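# Assemble two printed parts to match the displayed example

## Task

Join the two printed parts so they match the assembled example on the stand, working quickly. The robot must not tip over or finish leaning, and nothing may be knocked or moved out of the work area.

## Robot and tools

Robot: a wheeled base that can only drive straight or spin in place, with a lifting column carrying a head (cameras) and two six-joint arms, left and right, each with a two-finger gripper. Shoulder height S = 0.90 m + column_m. Folded, the robot measures 0.73 m long, 0.62 m wide, S + 0.43 m tall, and its front sits 0.40 m ahead of the column.

Frames: the base frame has its origin on the floor between the drive wheels, under the column, with x forward, y left, z up, in metres. left_hand and right_hand give, in this frame, the point where that gripper's fingers meet (tips reach 8 mm further). quat_wxyz maps (0,0,1) onto the finger direction; the hand's y axis runs along the opening. base_odometry uses the odometry frame, which is the base frame as it was at the start. It counts wheel rotation only, so slipping looks like travel. Heading is in rad, left positive, -3.142 to 3.142.

Tool move: one action plus optional cameras and blocking. The action has base, joints, or both, and may add speeds or min_time_s; its motions start together.
- base: an object with exactly one key, a relative offset from where the base last measured itself. translate_m: metres, -3 to 3, positive forward. rotate_rad: radians, -3.2 to 3.2, positive left (counter-clockwise from above). No sideways motion.
- joints: one object for both arms together, keyed by joint name, each value an absolute target. column_m 0 to 0.8 m (lifts shoulders and head). head_tilt_rad -0.61 to 1.308 (0 about level, positive looks down). left_joint1_rad..left_joint6_rad and right_joint1_rad..right_joint6_rad in rad: joint1 -2.879 to 2.879, joint2 0 to 3.141, joint3 0 to 3.019, joint4 -1.692 to 1.57, joint5 -1.57 to 1.57 (positive swings the hand to the robot's right), joint6 -2.094 to 2.094 (positive rolls clockwise seen from behind the hand). left_gripper_m and right_gripper_m 0 to 0.093 m, the fingertip gap. Out-of-range values get the call refused; unknown keys make it invalid.
- speeds: caps for this action only: translate_m 0.05 to 0.8 m/s, rotate_rad 0.1 to 1 rad/s (top values are the defaults).
- min_time_s: 0.1 to 8 s, the shortest duration for each arm and gripper motion in the action.
- cameras: list from cam_head_left, cam_head_right, cam_left_wrist, cam_right_wrist, nav_camera, or "all"; [] for none. Omitted means all only for a call without an action.
- blocking: true/omitted returns after everything rests; false returns in about 0.5 s while motion continues. A later move overrides only the joints (or base) it names.

Arm geometry (approximate): with left_joint1_rad -1.57 or right_joint1_rad 1.57 and joints 5, 6 at 0, the arm moves in a vertical plane 0.23 m beside the column. Let a = joint2 - 0.35, b = 1.05 + joint2 - joint3, c = b - joint4. The hand is then about 0.12 + 0.39 sin a + 0.38 cos b + 0.25 cos c m ahead and S + 0.39 cos a - 0.38 sin b - 0.25 sin c m high. Example: joints 2,3,4 = 0.92, 0.78, 0.14 give 0.60 m ahead, 0.25 m below S. Real hands often sit lower and nearer the column (up to 7 cm, 14 cm loaded). Fingers pointing straight down carry most reliably. Joint moves smaller than about 0.03 rad (0.08 for joints 2 and 3) may not happen though reported done. Approach contacts in steps of about 0.05 rad.

Gripper: fingers 7 cm long; the outside span exceeds the reading by 1 cm at tips, 5 cm at the base. A reading staying 0.003 m or more above its target means something is held. A hard part gripped reads up to 5 mm narrower. Release by commanding well above the reading.

Other tools: wait(seconds 0 to 10, optional cameras) lets time pass and returns state, early if motions finish. stop(optional cameras) brakes every running motion; braked parts report "stopped". zoom_image(camera, region [x0,y0,x1,y1] in image pixels from top-left, at most 504 by 504) enlarges part of that camera's latest image. finished_scene(scene 1) ends the scene permanently; the result must hold on its own.

Result lines: joint_positions, left_hand/right_hand, base_odometry, base_tilt (degrees, forward/right positive), turned_by_wheels vs turned_by_imu (a gap over about 4% and 0.05 rad means slip or collision), motor_effort (wheel %, peak in brackets), joint torques, wheel_motors_off, and "move" ("done" or the worst status). Statuses: done, moving, off_target, stopped, contact_stop (column or base hit something), time_out (after 14 s), not_followed (a safety check blocked arm targets because of a near collision; back each moved joint off by at least 0.05 rad). An uncommanded stop or a refused call cancels the rest of that reply's move, wait and finished_scene calls. on_its_own lists what happened without a command; MOTOR HOT and OVER-TEMPERATURE FAULT warn of overheating, after which that arm goes limp for 30 to 60 s.

Avoid: arms touching or squeezing each other (can end the scene); fast swings of both outstretched arms, which can tip the robot; dropping parts or releasing them while moving; long pushes against things, which overheat motors (resend the reported joint positions to relax); tables between 0.30 m up and 0.26 m below S reaching the column; moving arms with column_m under 0.3 near the housing; and pushing anything out of the work area. The column stops with contact_stop when a hand touches down and then needs to rise 0.2 m before lowering again.

Each tool is called after "Emit:" as name(argument=value, ...), one argument or row to a line, values as JSON.

## Session

Emit:
move(
)

Scene clock: 0.00 s.
Joint torques (N m): no reading
Heat: left arm: hottest shoulder 28 °C; right arm: hottest shoulder 30 °C.
base_odometry: x=+0.000 y=+0.000 heading=+0.000
turned_by_wheels: +0.000
turned_by_imu: +0.000
base_tilt: forward=-0.3 right=+0.4
base_status: not commanded
joint_positions: column_m=+0.554 head_tilt_rad=+0.876 left_joint1_rad=-1.582 left_joint2_rad=+0.902 left_joint3_rad=+0.415 left_joint4_rad=-0.991 left_joint5_rad=-0.025 left_joint6_rad=-0.013 left_gripper_m=+0.09396 right_joint1_rad=+1.560 right_joint2_rad=+0.879 right_joint3_rad=+0.383 right_joint4_rad=-0.953 right_joint5_rad=-0.014 right_joint6_rad=+0.094 right_gripper_m=+0.09396
joint_status: not commanded
wheel_motors_off: 0
motor_effort: left_wheel=+1 right_wheel=+1
left_hand: x=+0.1388 y=+0.2267 z=+1.2580 quat_wxyz=(+0.459, -0.005, -0.888, -0.011) (m; base frame)
right_hand: x=+0.1318 y=-0.2252 z=+1.2567 quat_wxyz=(+0.446, -0.050, -0.893, +0.018) (m; base frame)
pictures: cam_head_left, cam_head_right, cam_left_wrist, cam_right_wrist, nav_camera

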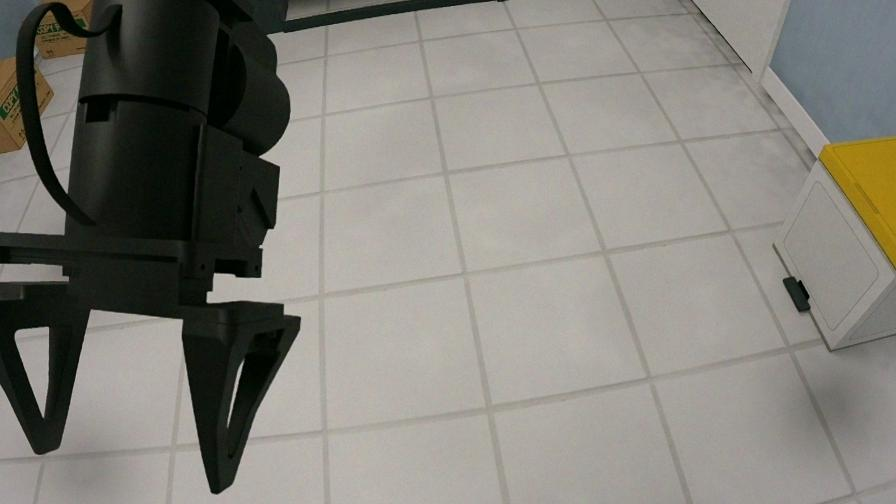

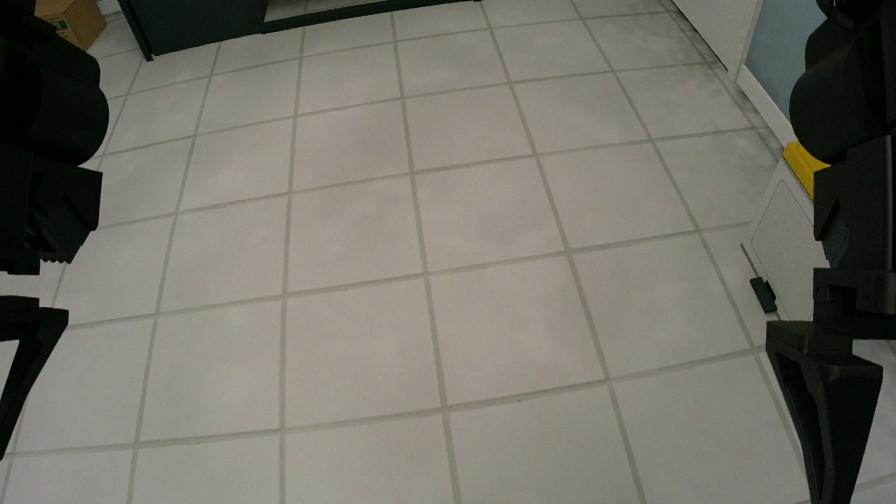

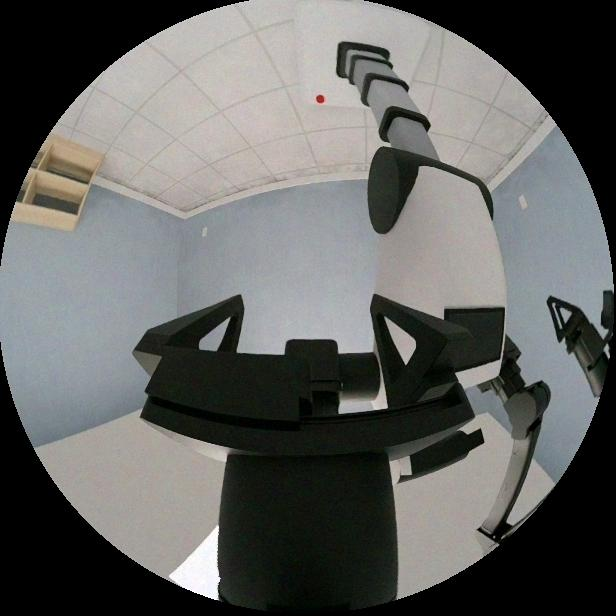

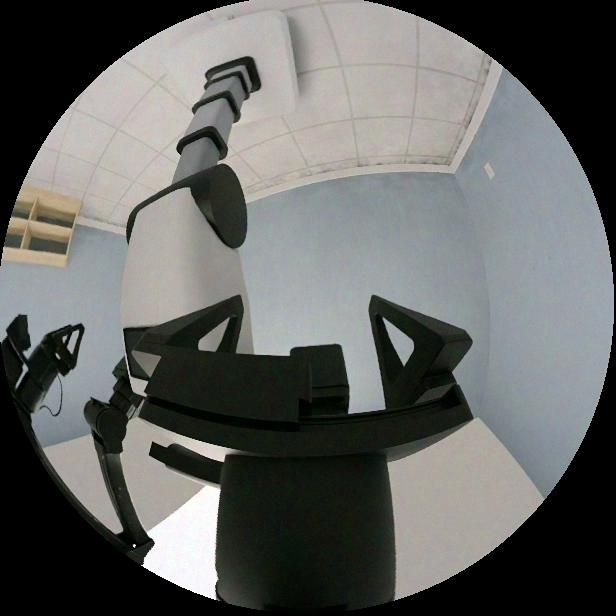

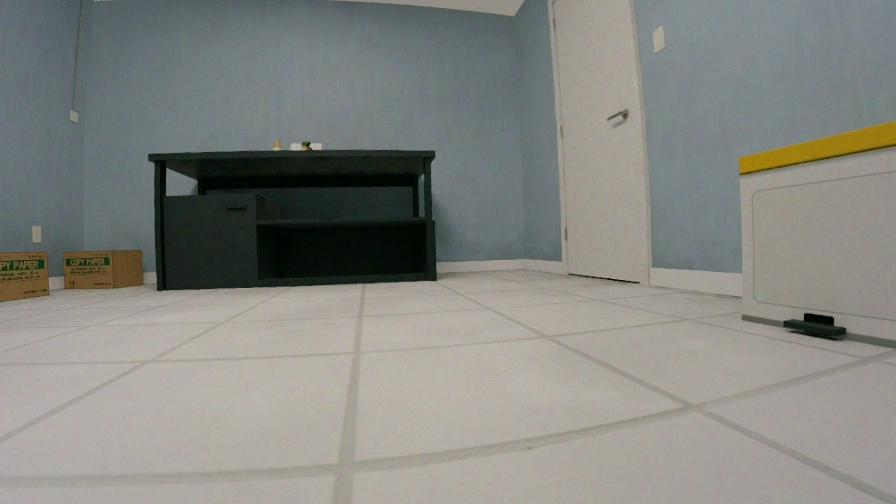

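Emit:
move(
  joints={"head_tilt_rad": 0.35, "column_m": 0.45},
  cameras=["cam_head_left", "cam_head_right"],
)

Emit:
zoom_image(
  camera="cam_head_left",
  region=[100, 100, 500, 350],
)

Scene clock: 2.57 s.
Joint torques (N m): left_arm=[1.67 -7.41 -1.28 -1.98 -0.12 -0.06] | right_arm=[1.32 -4.07 -1.33 -1.29 -0.07 0.11]
Heat: left arm: hottest shoulder 28 °C; right arm: hottest shoulder 30 °C.
move: done
base_odometry: x=+0.000 y=+0.000 heading=+0.000
turned_by_wheels: +0.000
turned_by_imu: +0.000
base_tilt: forward=-0.3 right=+0.4
base_status: not commanded
joint_positions: column_m=+0.450 head_tilt_rad=+0.369 left_joint1_rad=-1.582 left_joint2_rad=+0.902 left_joint3_rad=+0.415 left_joint4_rad=-0.991 left_joint5_rad=-0.025 left_joint6_rad=-0.013 left_gripper_m=+0.09396 right_joint1_rad=+1.560 right_joint2_rad=+0.879 right_joint3_rad=+0.383 right_joint4_rad=-0.953 right_joint5_rad=-0.014 right_joint6_rad=+0.094 right_gripper_m=+0.09396
joint_status: all done
wheel_motors_off: 0
motor_effort: left_wheel=+2(3) right_wheel=+1(1)
left_hand: x=+0.1388 y=+0.2267 z=+1.1541 quat_wxyz=(+0.459, -0.005, -0.888, -0.011) (m; base frame)
right_hand: x=+0.1318 y=-0.2252 z=+1.1528 quat_wxyz=(+0.446, -0.050, -0.893, +0.018) (m; base frame)
pictures: cam_head_left, cam_head_right
camera_calibration:
cam_head_left: T_world_to_cam=[[0.120669, -0.992281, -0.028605, 0.0893985], [-0.403163, -0.0226549, -0.914848, 1.33298], [0.907138, 0.121926, -0.402784, 0.46228], [0, 0, 0, 1]] pos_world=[0.107268, 0.0625429, 1.40823]
cam_head_right: T_world_to_cam=[[0.123137, -0.992046, -0.0261121, -0.0337451], [-0.403003, -0.0259429, -0.914831, 1.33287], [0.906877, 0.123173, -0.402992, 0.462438], [0, 0, 0, 1]] pos_world=[0.121934, -0.055858, 1.40483]

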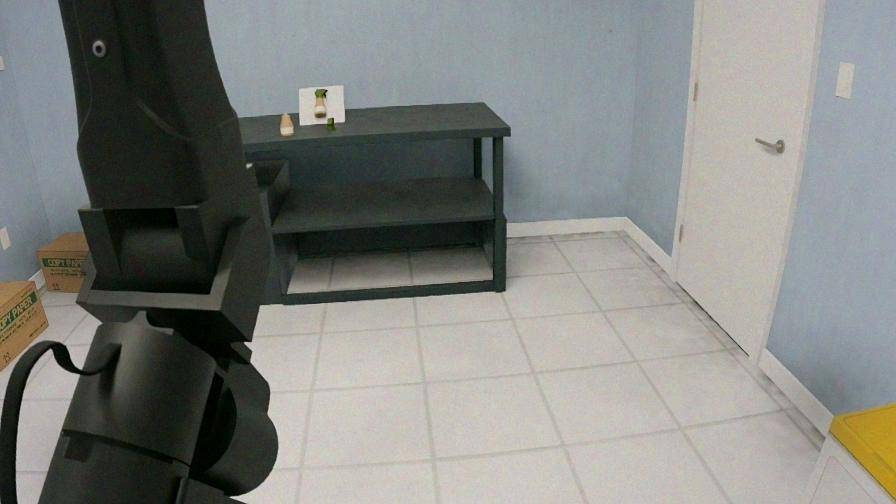

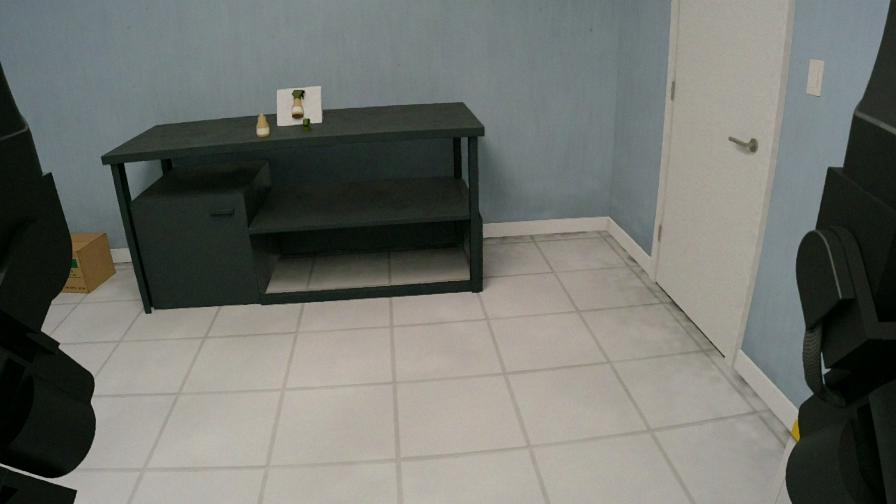

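Scaled by 1.260.

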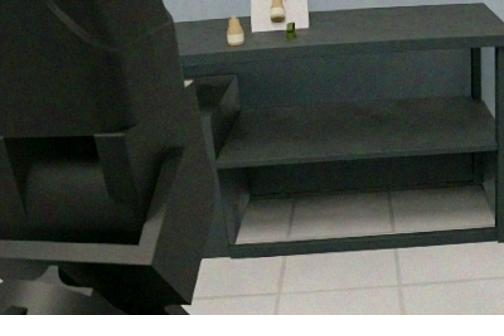

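Emit:
move(
  base={"rotate_rad": 0.438},
)

Emit:
move(
  base={"translate_m": 2.1},
)

Emit:
move(
  base={"rotate_rad": -0.21},
  joints={"head_tilt_rad": 0.55, "column_m": 0.45},
  cameras=["cam_head_left", "cam_head_right", "nav_camera"],
)

Scene clock: 6.53 s.
Joint torques (N m): left_arm=[1.67 -7.41 -1.29 -1.98 -0.12 -0.06] | right_arm=[1.32 -4.07 -1.33 -1.28 -0.07 0.11]
Heat: left arm: hottest shoulder 28 °C; right arm: hottest shoulder 30 °C.
move: done
base_odometry: x=+0.000 y=+0.000 heading=+0.437
turned_by_wheels: +0.437
turned_by_imu: +0.433
base_tilt: forward=-0.3 right=+0.4
base_status: done
joint_positions: column_m=+0.450 head_tilt_rad=+0.369 left_joint1_rad=-1.582 left_joint2_rad=+0.902 left_joint3_rad=+0.415 left_joint4_rad=-0.991 left_joint5_rad=-0.025 left_joint6_rad=-0.013 left_gripper_m=+0.09396 right_joint1_rad=+1.560 right_joint2_rad=+0.879 right_joint3_rad=+0.383 right_joint4_rad=-0.953 right_joint5_rad=-0.014 right_joint6_rad=+0.094 right_gripper_m=+0.09396
joint_status: not commanded
wheel_motors_off: 0
motor_effort: left_wheel=-4(46) right_wheel=+4(41)
left_hand: x=+0.1388 y=+0.2267 z=+1.1541 quat_wxyz=(+0.459, -0.005, -0.888, -0.011) (m; base frame)
right_hand: x=+0.1318 y=-0.2252 z=+1.1528 quat_wxyz=(+0.446, -0.050, -0.893, +0.018) (m; base frame)
pictures: none

Scene clock: 11.13 s.
Joint torques (N m): left_arm=[1.67 -7.47 -1.26 -1.99 -0.12 -0.06] | right_arm=[1.32 -4.07 -1.2 -1.32 -0.07 0.11]
Heat: left arm: hottest shoulder 28 °C; right arm: hottest shoulder 30 °C.
move: done
base_odometry: x=+1.903 y=+0.889 heading=+0.437
turned_by_wheels: +0.000
turned_by_imu: -0.005
base_tilt: forward=-0.3 right=+0.4
base_status: done
joint_positions: column_m=+0.450 head_tilt_rad=+0.369 left_joint1_rad=-1.582 left_joint2_rad=+0.902 left_joint3_rad=+0.415 left_joint4_rad=-0.991 left_joint5_rad=-0.025 left_joint6_rad=-0.013 left_gripper_m=+0.09396 right_joint1_rad=+1.560 right_joint2_rad=+0.879 right_joint3_rad=+0.382 right_joint4_rad=-0.953 right_joint5_rad=-0.014 right_joint6_rad=+0.094 right_gripper_m=+0.09396
joint_status: not commanded
wheel_motors_off: 0
motor_effort: left_wheel=+0(46) right_wheel=-1(55)
left_hand: x=+0.1388 y=+0.2267 z=+1.1541 quat_wxyz=(+0.459, -0.005, -0.888, -0.011) (m; base frame)
right_hand: x=+0.1312 y=-0.2252 z=+1.1530 quat_wxyz=(+0.446, -0.050, -0.893, +0.018) (m; base frame)
pictures: none

Scene clock: 12.50 s.
Joint torques (N m): left_arm=[1.61 -7.41 -1.28 -1.98 -0.12 -0.05] | right_arm=[1.32 -4.07 -1.24 -1.29 -0.07 0.11]
Heat: left arm: hottest shoulder 28 °C; right arm: hottest shoulder 30 °C.
move: done
base_odometry: x=+1.903 y=+0.889 heading=+0.229
turned_by_wheels: -0.209
turned_by_imu: -0.207
base_tilt: forward=-0.3 right=+0.4
base_status: done
joint_positions: column_m=+0.450 head_tilt_rad=+0.554 left_joint1_rad=-1.582 left_joint2_rad=+0.902 left_joint3_rad=+0.415 left_joint4_rad=-0.991 left_joint5_rad=-0.025 left_joint6_rad=-0.013 left_gripper_m=+0.09396 right_joint1_rad=+1.560 right_joint2_rad=+0.879 right_joint3_rad=+0.382 right_joint4_rad=-0.953 right_joint5_rad=-0.014 right_joint6_rad=+0.094 right_gripper_m=+0.09396
joint_status: all done
wheel_motors_off: 0
motor_effort: left_wheel=+1(35) right_wheel=-1(48)
left_hand: x=+0.1388 y=+0.2267 z=+1.1541 quat_wxyz=(+0.459, -0.005, -0.888, -0.011) (m; base frame)
right_hand: x=+0.1312 y=-0.2252 z=+1.1530 quat_wxyz=(+0.446, -0.050, -0.893, +0.018) (m; base frame)
pictures: cam_head_left, cam_head_right, nav_camera
camera_calibration:
cam_head_left: T_world_to_cam=[[0.113369, -0.992281, -0.0502655, 0.120877], [-0.564229, -0.0226566, -0.825308, 1.21247], [0.817798, 0.121926, -0.562442, 0.696093], [0, 0, 0, 1]] pos_world=[0.101142, 0.0625429, 1.39825]
cam_head_right: T_world_to_cam=[[0.116253, -0.992046, -0.0482681, -0.00158135], [-0.564069, -0.0259446, -0.82532, 1.21235], [0.817503, 0.123173, -0.562598, 0.696122], [0, 0, 0, 1]] pos_world=[0.114951, -0.055858, 1.39214]

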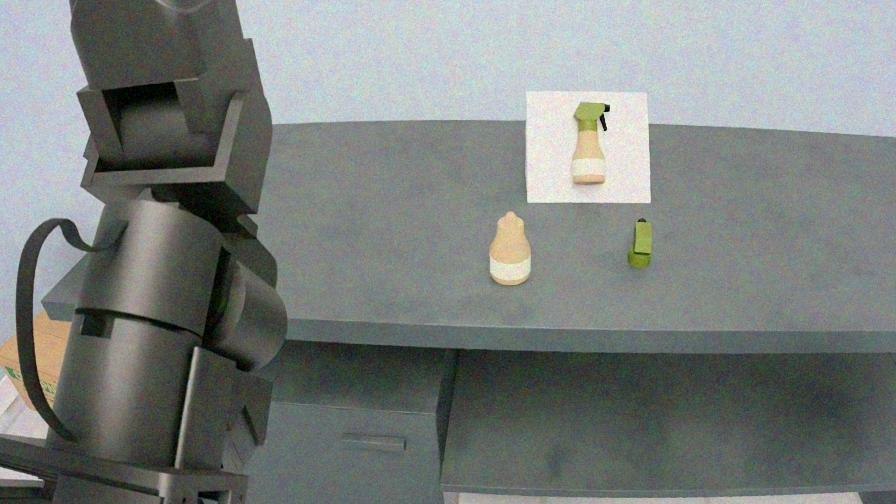

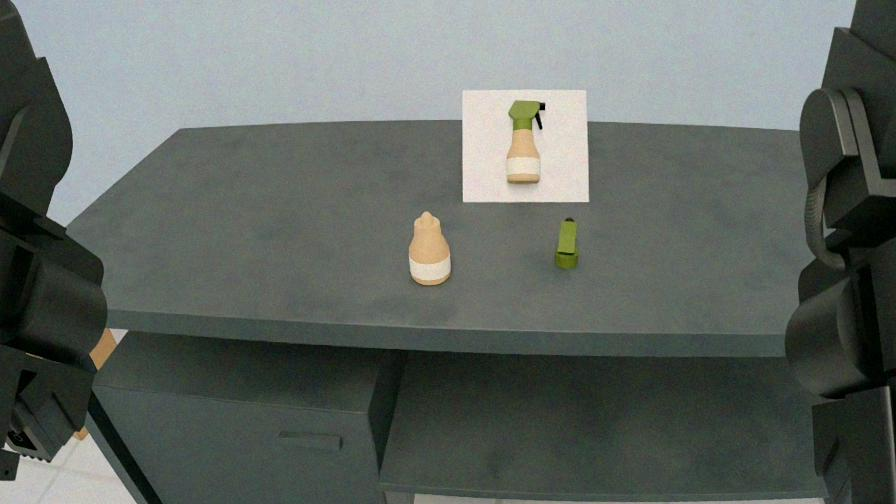

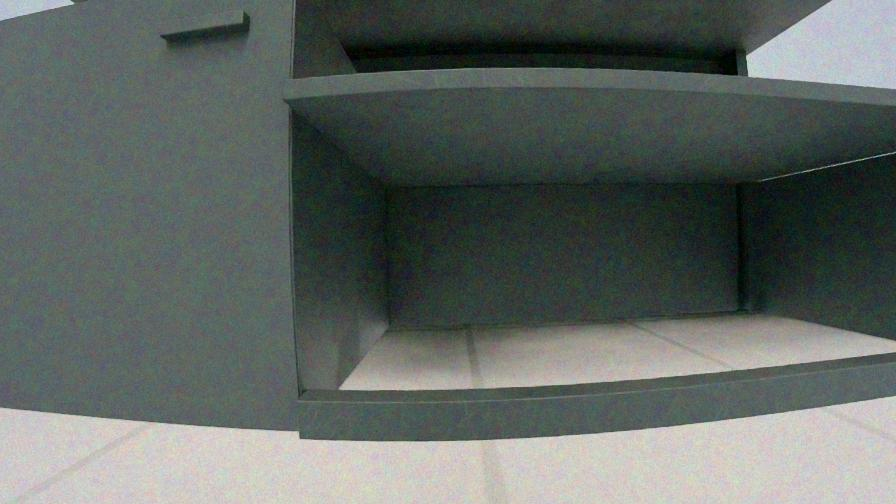

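Emit:
zoom_image(
  camera="cam_head_left",
  region=[460, 80, 680, 300],
)

Emit:
zoom_image(
  camera="cam_head_right",
  region=[390, 80, 610, 300],
)

Emit:
zoom_image(
  camera="cam_head_right",
  region=[540, 205, 600, 280],
)

Emit:
zoom_image(
  camera="cam_head_right",
  region=[490, 85, 560, 195],
)

Scaled by 2.291.

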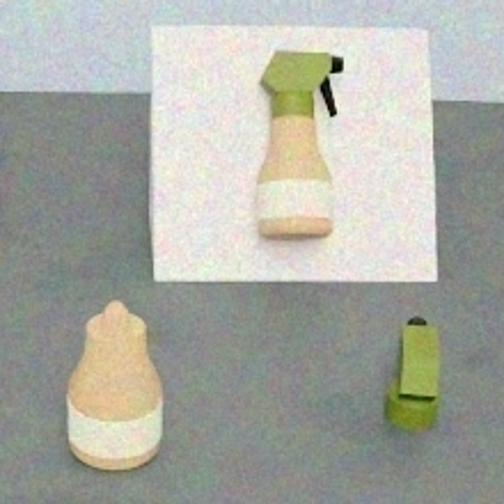

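Scaled by 2.291.

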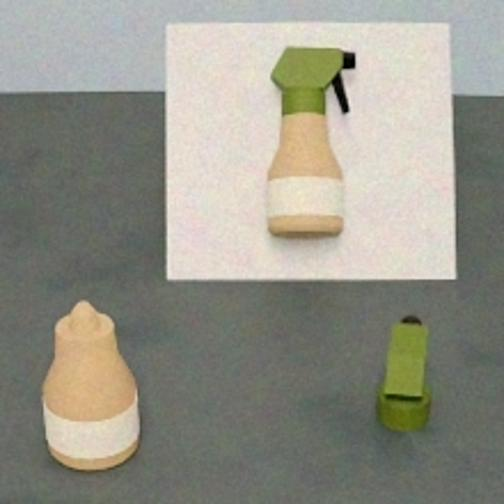

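Scaled by 6.720.

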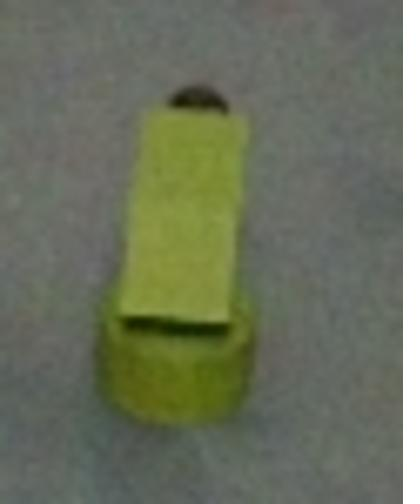

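Scaled by 4.582.

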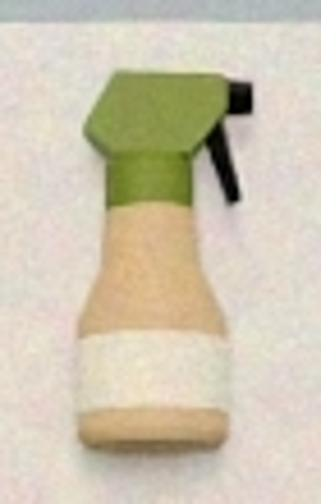

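Emit:
move(
  base={"translate_m": 0.24},
  speeds={"translate_m": 0.3},
  joints={"head_tilt_rad": 0.9, "column_m": 0.45},
  cameras=["cam_head_left", "cam_head_right", "nav_camera"],
)

Emit:
zoom_image(
  camera="cam_head_right",
  region=[370, 120, 650, 300],
)

Emit:
zoom_image(
  camera="cam_head_left",
  region=[460, 120, 740, 300],
)

Scene clock: 17.87 s.
Joint torques (N m): left_arm=[1.61 -7.36 -1.36 -1.96 -0.12 -0.05] | right_arm=[1.38 -3.96 -1.29 -1.29 -0.07 0.11]
Heat: left arm: hottest shoulder 28 °C; right arm: hottest shoulder 30 °C.
move: done
base_odometry: x=+2.137 y=+0.944 heading=+0.228
turned_by_wheels: -0.001
turned_by_imu: -0.001
base_tilt: forward=-0.3 right=+0.4
base_status: done
joint_positions: column_m=+0.450 head_tilt_rad=+0.901 left_joint1_rad=-1.582 left_joint2_rad=+0.902 left_joint3_rad=+0.417 left_joint4_rad=-0.991 left_joint5_rad=-0.025 left_joint6_rad=-0.013 left_gripper_m=+0.09396 right_joint1_rad=+1.560 right_joint2_rad=+0.879 right_joint3_rad=+0.383 right_joint4_rad=-0.953 right_joint5_rad=-0.014 right_joint6_rad=+0.094 right_gripper_m=+0.09396
joint_status: all done
wheel_motors_off: 0
motor_effort: left_wheel=-2(48) right_wheel=+0(46)
left_hand: x=+0.1396 y=+0.2267 z=+1.1538 quat_wxyz=(+0.458, -0.005, -0.889, -0.011) (m; base frame)
right_hand: x=+0.1318 y=-0.2252 z=+1.1528 quat_wxyz=(+0.446, -0.050, -0.893, +0.018) (m; base frame)
pictures: cam_head_left, cam_head_right, nav_camera
camera_calibration:
cam_head_left: T_world_to_cam=[[0.0894629, -0.99228, -0.0858832, 0.17321], [-0.811669, -0.022661, -0.583678, 0.877868], [0.577226, 0.121926, -0.80743, 1.05985], [0, 0, 0, 1]] pos_world=[0.0852713, 0.0625429, 1.38302]
cam_head_right: T_world_to_cam=[[0.0928548, -0.992046, -0.0849879, 0.0523246], [-0.811523, -0.025949, -0.583744, 0.877798], [0.576896, 0.123173, -0.807477, 1.05984], [0, 0, 0, 1]] pos_world=[0.0960749, -0.055858, 1.37266]

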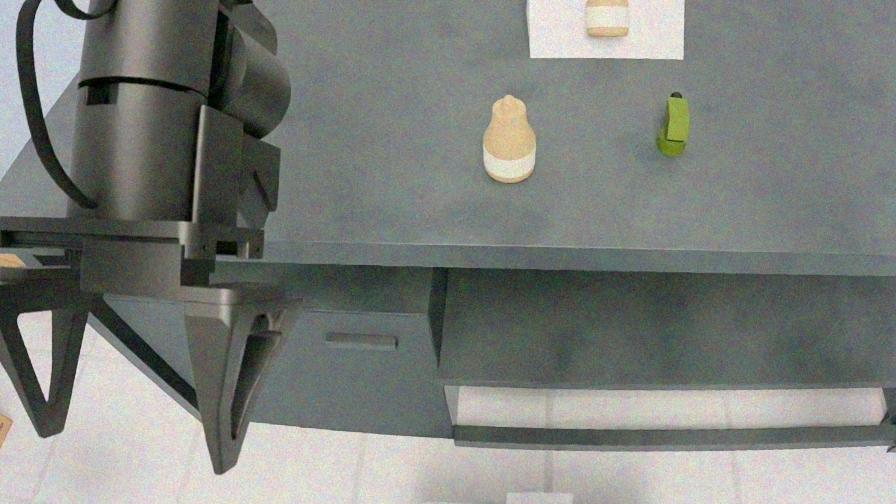

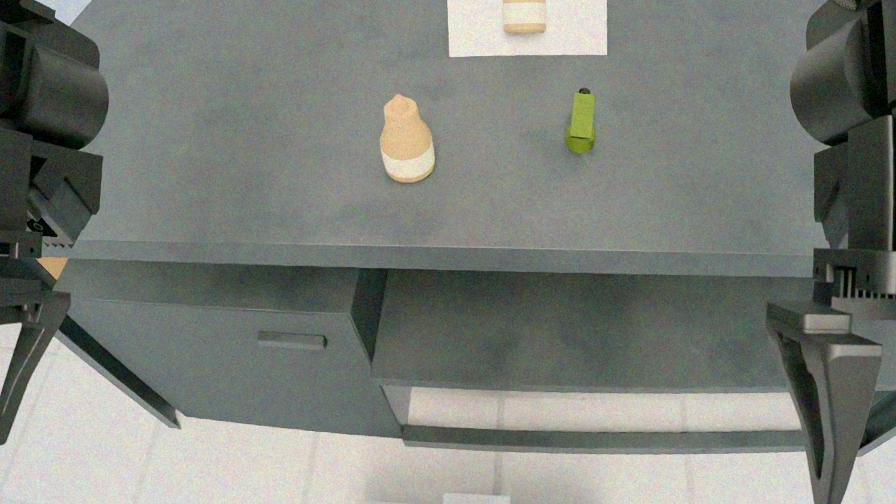

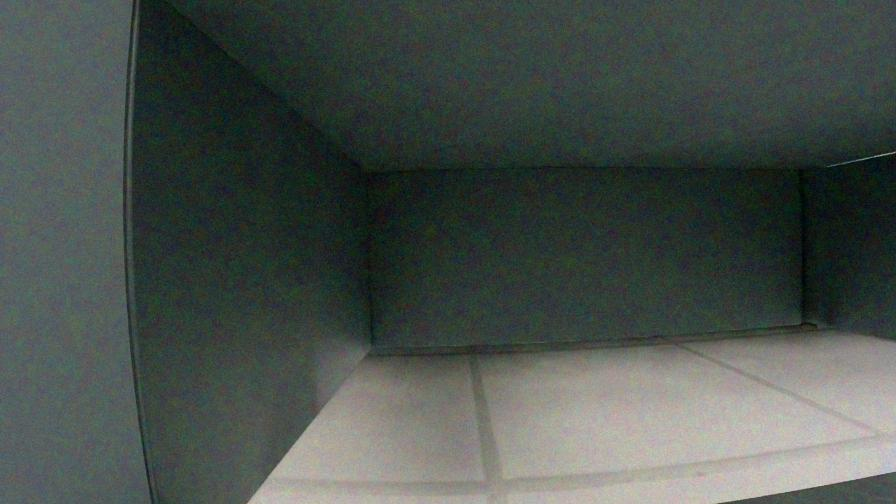

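Scaled by 1.800.

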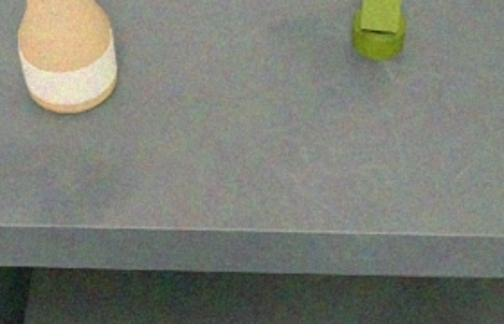

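Scaled by 1.800.

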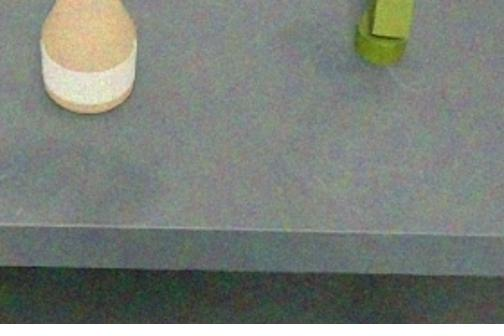

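Emit:
zoom_image(
  camera="cam_head_right",
  region=[370, 80, 450, 190],
)

Emit:
zoom_image(
  camera="cam_head_right",
  region=[540, 75, 620, 165],
)

Emit:
zoom_image(
  camera="cam_head_left",
  region=[475, 80, 555, 190],
)

Emit:
zoom_image(
  camera="cam_head_left",
  region=[635, 80, 715, 170],
)

Scaled by 4.582.

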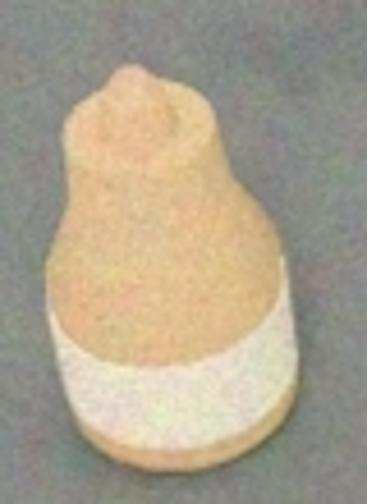

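Scaled by 5.600.

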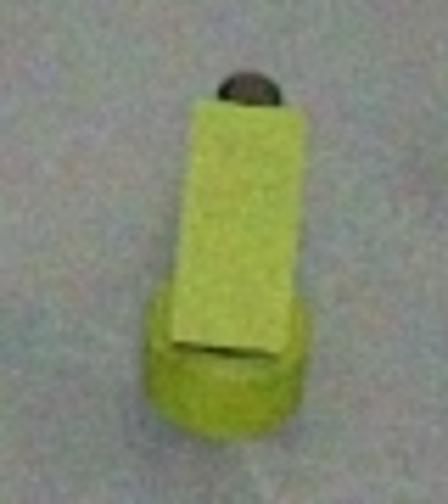

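Scaled by 4.582.

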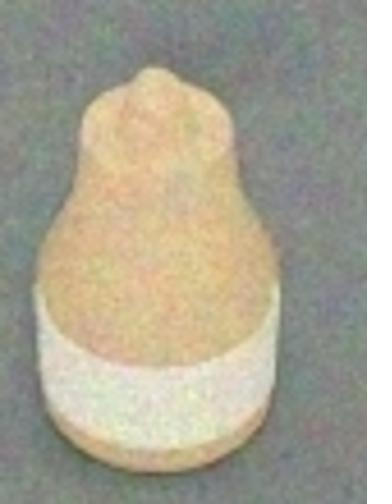

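Scaled by 5.600.

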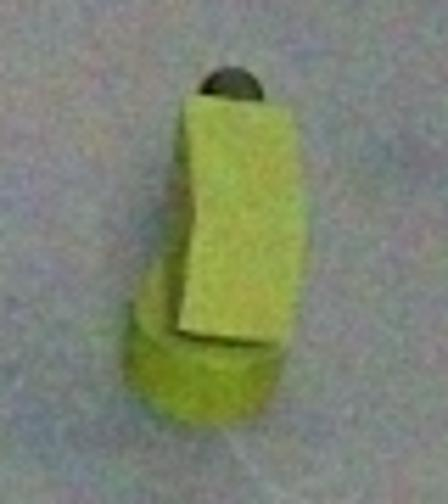

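Emit:
move(
  joints={"column_m": 0.65, "right_joint1_rad": 1.802, "right_joint2_rad": 1.567, "right_joint3_rad": 1.453, "right_joint4_rad": -0.419, "right_joint5_rad": 0.2, "right_joint6_rad": 0.246, "right_gripper_m": 0.06, "head_tilt_rad": 0.8},
  cameras=["cam_head_left", "cam_head_right", "cam_right_wrist"],
)

Emit:
zoom_image(
  camera="cam_right_wrist",
  region=[160, 100, 460, 400],
)

Scene clock: 26.90 s.
Joint torques (N m): left_arm=[1.61 -7.41 -1.37 -1.98 -0.12 -0.05] | right_arm=[3.78 -14.15 4.21 0.91 0.07 0.2]
Heat: left arm: hottest shoulder 29 °C; right arm: hottest shoulder 30 °C.
move: done
base_odometry: x=+2.137 y=+0.944 heading=+0.228
turned_by_wheels: +0.000
turned_by_imu: +0.000
base_tilt: forward=-0.2 right=+0.4
base_status: not commanded
joint_positions: column_m=+0.650 head_tilt_rad=+0.816 left_joint1_rad=-1.582 left_joint2_rad=+0.902 left_joint3_rad=+0.417 left_joint4_rad=-0.991 left_joint5_rad=-0.025 left_joint6_rad=-0.013 left_gripper_m=+0.09396 right_joint1_rad=+1.804 right_joint2_rad=+1.572 right_joint3_rad=+1.448 right_joint4_rad=-0.424 right_joint5_rad=+0.197 right_joint6_rad=+0.236 right_gripper_m=+0.06013
joint_status: all done
wheel_motors_off: 0
motor_effort: left_wheel=-3(4) right_wheel=+3(5)
left_hand: x=+0.1396 y=+0.2267 z=+1.3537 quat_wxyz=(+0.458, -0.005, -0.889, -0.011) (m; base frame)
right_hand: x=+0.6236 y=-0.1019 z=+1.0948 quat_wxyz=(+0.006, -0.058, -0.998, -0.001) (m; base frame)
pictures: cam_head_left, cam_head_right, cam_right_wrist
camera_calibration:
cam_head_left: T_world_to_cam=[[0.096487, -0.99228, -0.0779135, 0.17699], [-0.758697, -0.0226537, -0.65105, 1.10199], [0.644259, 0.121931, -0.755026, 1.13216], [0, 0, 0, 1]] pos_world=[0.0895933, 0.0625428, 1.58605]
cam_head_right: T_world_to_cam=[[0.0997897, -0.992046, -0.0767309, 0.0554511], [-0.758546, -0.0259417, -0.651103, 1.10201], [0.643933, 0.123177, -0.755101, 1.13216], [0, 0, 0, 1]] pos_world=[0.101359, -0.055858, 1.57667]
cam_right_wrist: T_world_to_cam=[[-0.11262, -0.993497, 0.0167211, -0.0516734], [-0.808085, 0.101369, 0.580279, -0.11445], [-0.578201, 0.0518389, -0.814246, 1.38326], [0, 0, 0, 1]] pos_world=[0.701496, -0.111442, 1.19359]

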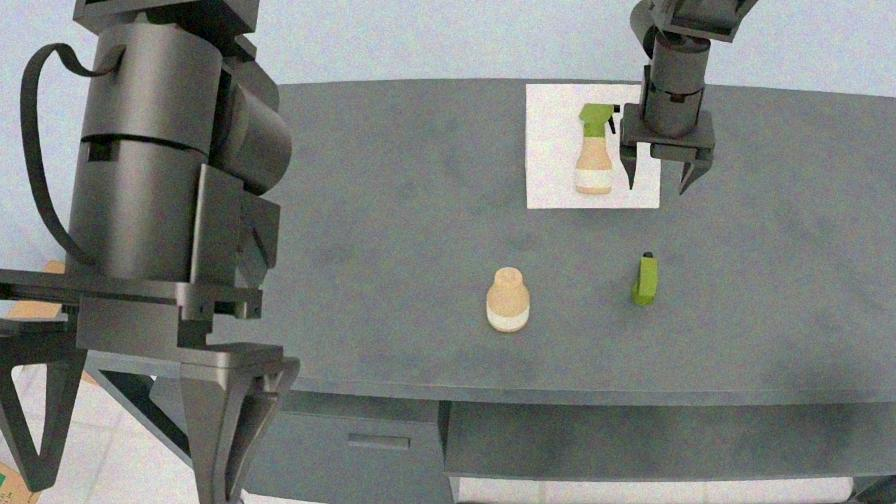

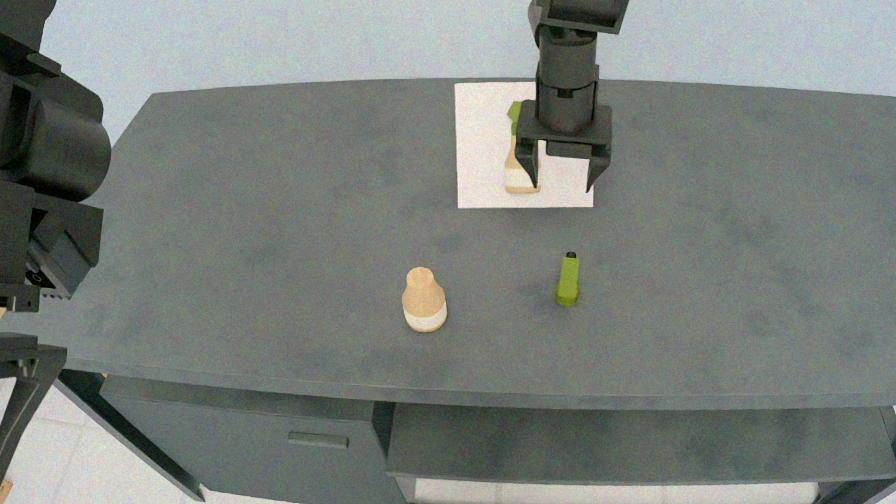

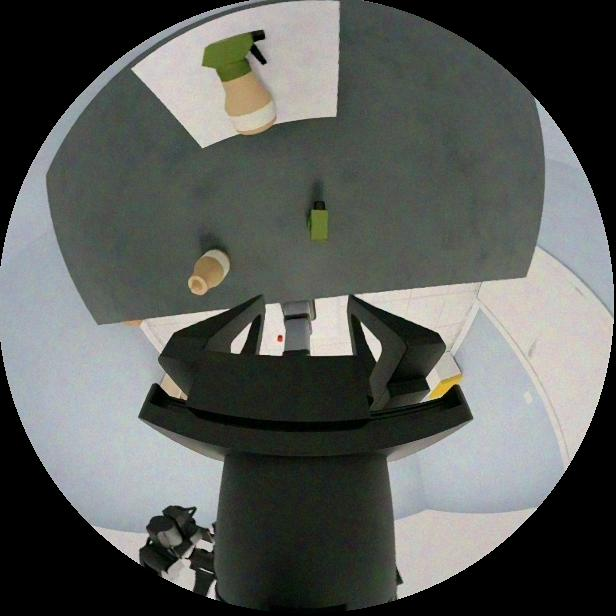

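Scaled by 1.680 from the camera's 616x616 image, which has a finer 880x880 frame.

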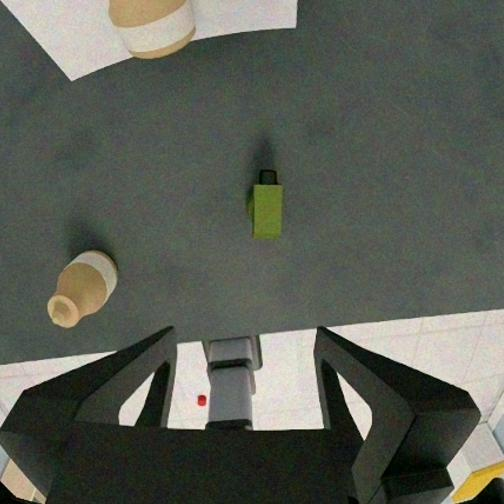

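Emit:
move(
  joints={"right_joint1_rad": 1.75, "right_joint5_rad": 0.15},
  cameras=[],
)

Emit:
move(
  joints={"column_m": 0.52},
  cameras=["cam_right_wrist", "cam_head_right"],
)

Emit:
zoom_image(
  camera="cam_right_wrist",
  region=[190, 160, 430, 400],
)

Emit:
zoom_image(
  camera="cam_head_right",
  region=[400, 200, 700, 400],
)

Scene clock: 29.30 s.
Joint torques (N m): left_arm=[1.67 -7.41 -1.37 -1.99 -0.11 -0.06] | right_arm=[3.49 -14.33 4.19 0.9 -0.11 0.2]
Heat: left arm: hottest shoulder 29 °C; right arm: hottest shoulder 30 °C.
move: done
base_odometry: x=+2.137 y=+0.944 heading=+0.228
turned_by_wheels: +0.000
turned_by_imu: +0.000
base_tilt: forward=-0.2 right=+0.4
base_status: not commanded
joint_positions: column_m=+0.650 head_tilt_rad=+0.816 left_joint1_rad=-1.582 left_joint2_rad=+0.902 left_joint3_rad=+0.417 left_joint4_rad=-0.991 left_joint5_rad=-0.025 left_joint6_rad=-0.013 left_gripper_m=+0.09396 right_joint1_rad=+1.747 right_joint2_rad=+1.572 right_joint3_rad=+1.448 right_joint4_rad=-0.424 right_joint5_rad=+0.151 right_joint6_rad=+0.236 right_gripper_m=+0.06013
joint_status: all done
wheel_motors_off: 0
motor_effort: left_wheel=-3(3) right_wheel=+3(4)
left_hand: x=+0.1396 y=+0.2267 z=+1.3537 quat_wxyz=(+0.458, -0.005, -0.889, -0.011) (m; base frame)
right_hand: x=+0.6259 y=-0.1322 z=+1.0895 quat_wxyz=(+0.008, -0.072, -0.997, +0.001) (m; base frame)
pictures: none
No camera images: "cameras" was empty.

Scene clock: 31.57 s.
Joint torques (N m): left_arm=[1.61 -7.3 -1.37 -1.99 -0.12 -0.06] | right_arm=[3.49 -14.27 4.19 0.9 -0.11 0.2]
Heat: left arm: hottest shoulder 29 °C; right arm: hottest shoulder 31 °C.
move: done
base_odometry: x=+2.137 y=+0.944 heading=+0.228
turned_by_wheels: +0.000
turned_by_imu: +0.000
base_tilt: forward=-0.3 right=+0.4
base_status: not commanded
joint_positions: column_m=+0.520 head_tilt_rad=+0.816 left_joint1_rad=-1.582 left_joint2_rad=+0.902 left_joint3_rad=+0.417 left_joint4_rad=-0.991 left_joint5_rad=-0.025 left_joint6_rad=-0.013 left_gripper_m=+0.09396 right_joint1_rad=+1.747 right_joint2_rad=+1.572 right_joint3_rad=+1.448 right_joint4_rad=-0.424 right_joint5_rad=+0.151 right_joint6_rad=+0.236 right_gripper_m=+0.06013
joint_status: all done
wheel_motors_off: 0
motor_effort: left_wheel=-3(4) right_wheel=+3(4)
left_hand: x=+0.1396 y=+0.2267 z=+1.2238 quat_wxyz=(+0.458, -0.005, -0.889, -0.011) (m; base frame)
right_hand: x=+0.6259 y=-0.1322 z=+0.9596 quat_wxyz=(+0.008, -0.072, -0.997, +0.001) (m; base frame)
pictures: cam_head_right, cam_right_wrist
camera_calibration:
cam_head_right: T_world_to_cam=[[0.0998015, -0.992045, -0.0767176, 0.0454711], [-0.758453, -0.0259418, -0.651211, 1.01764], [0.64404, 0.123179, -0.755009, 1.034], [0, 0, 0, 1]] pos_world=[0.101358, -0.055858, 1.44687]
cam_right_wrist: T_world_to_cam=[[-0.141422, -0.989718, 0.021387, -0.0652797], [-0.801952, 0.127205, 0.583688, -0.0348329], [-0.580407, 0.0653952, -0.811696, 1.27678], [0, 0, 0, 1]] pos_world=[0.703887, -0.143673, 1.05809]

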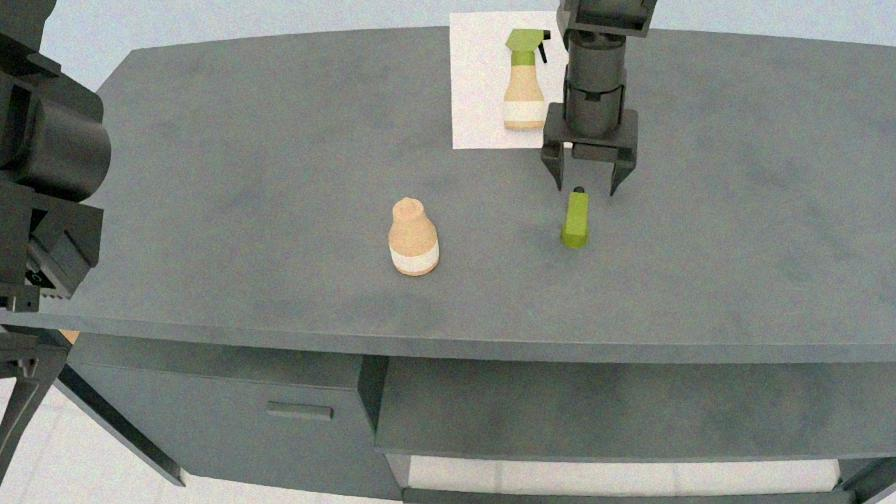

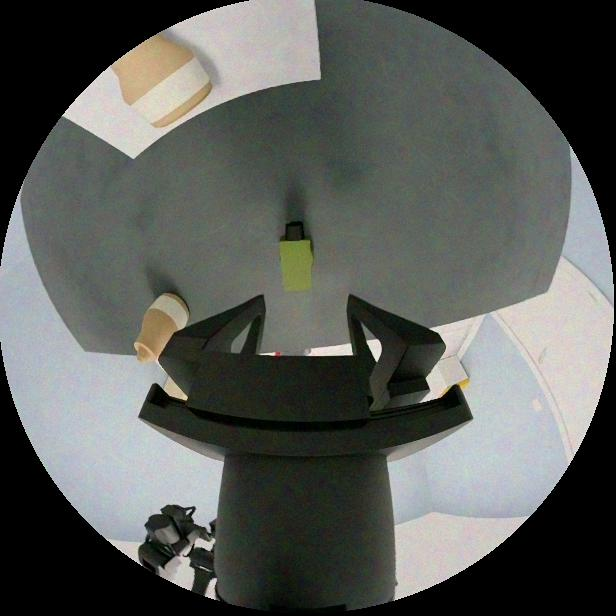

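Scaled by 2.100 from the camera's 616x616 image, which has a finer 880x880 frame.

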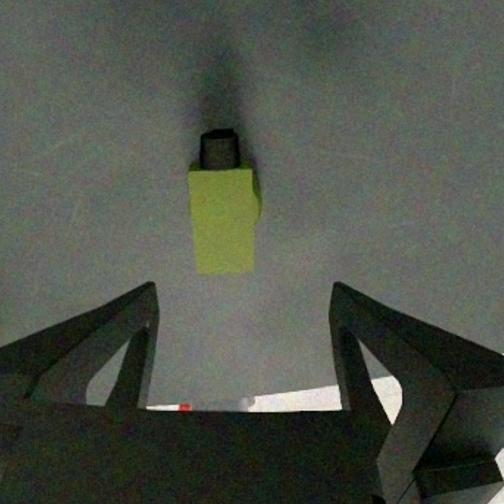

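Scaled by 1.680.

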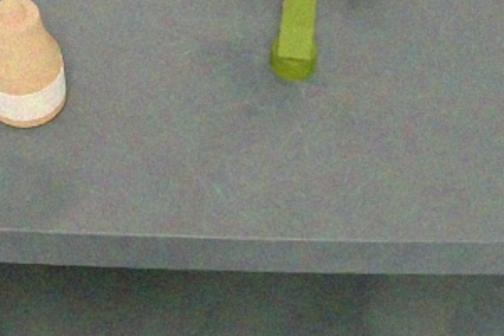

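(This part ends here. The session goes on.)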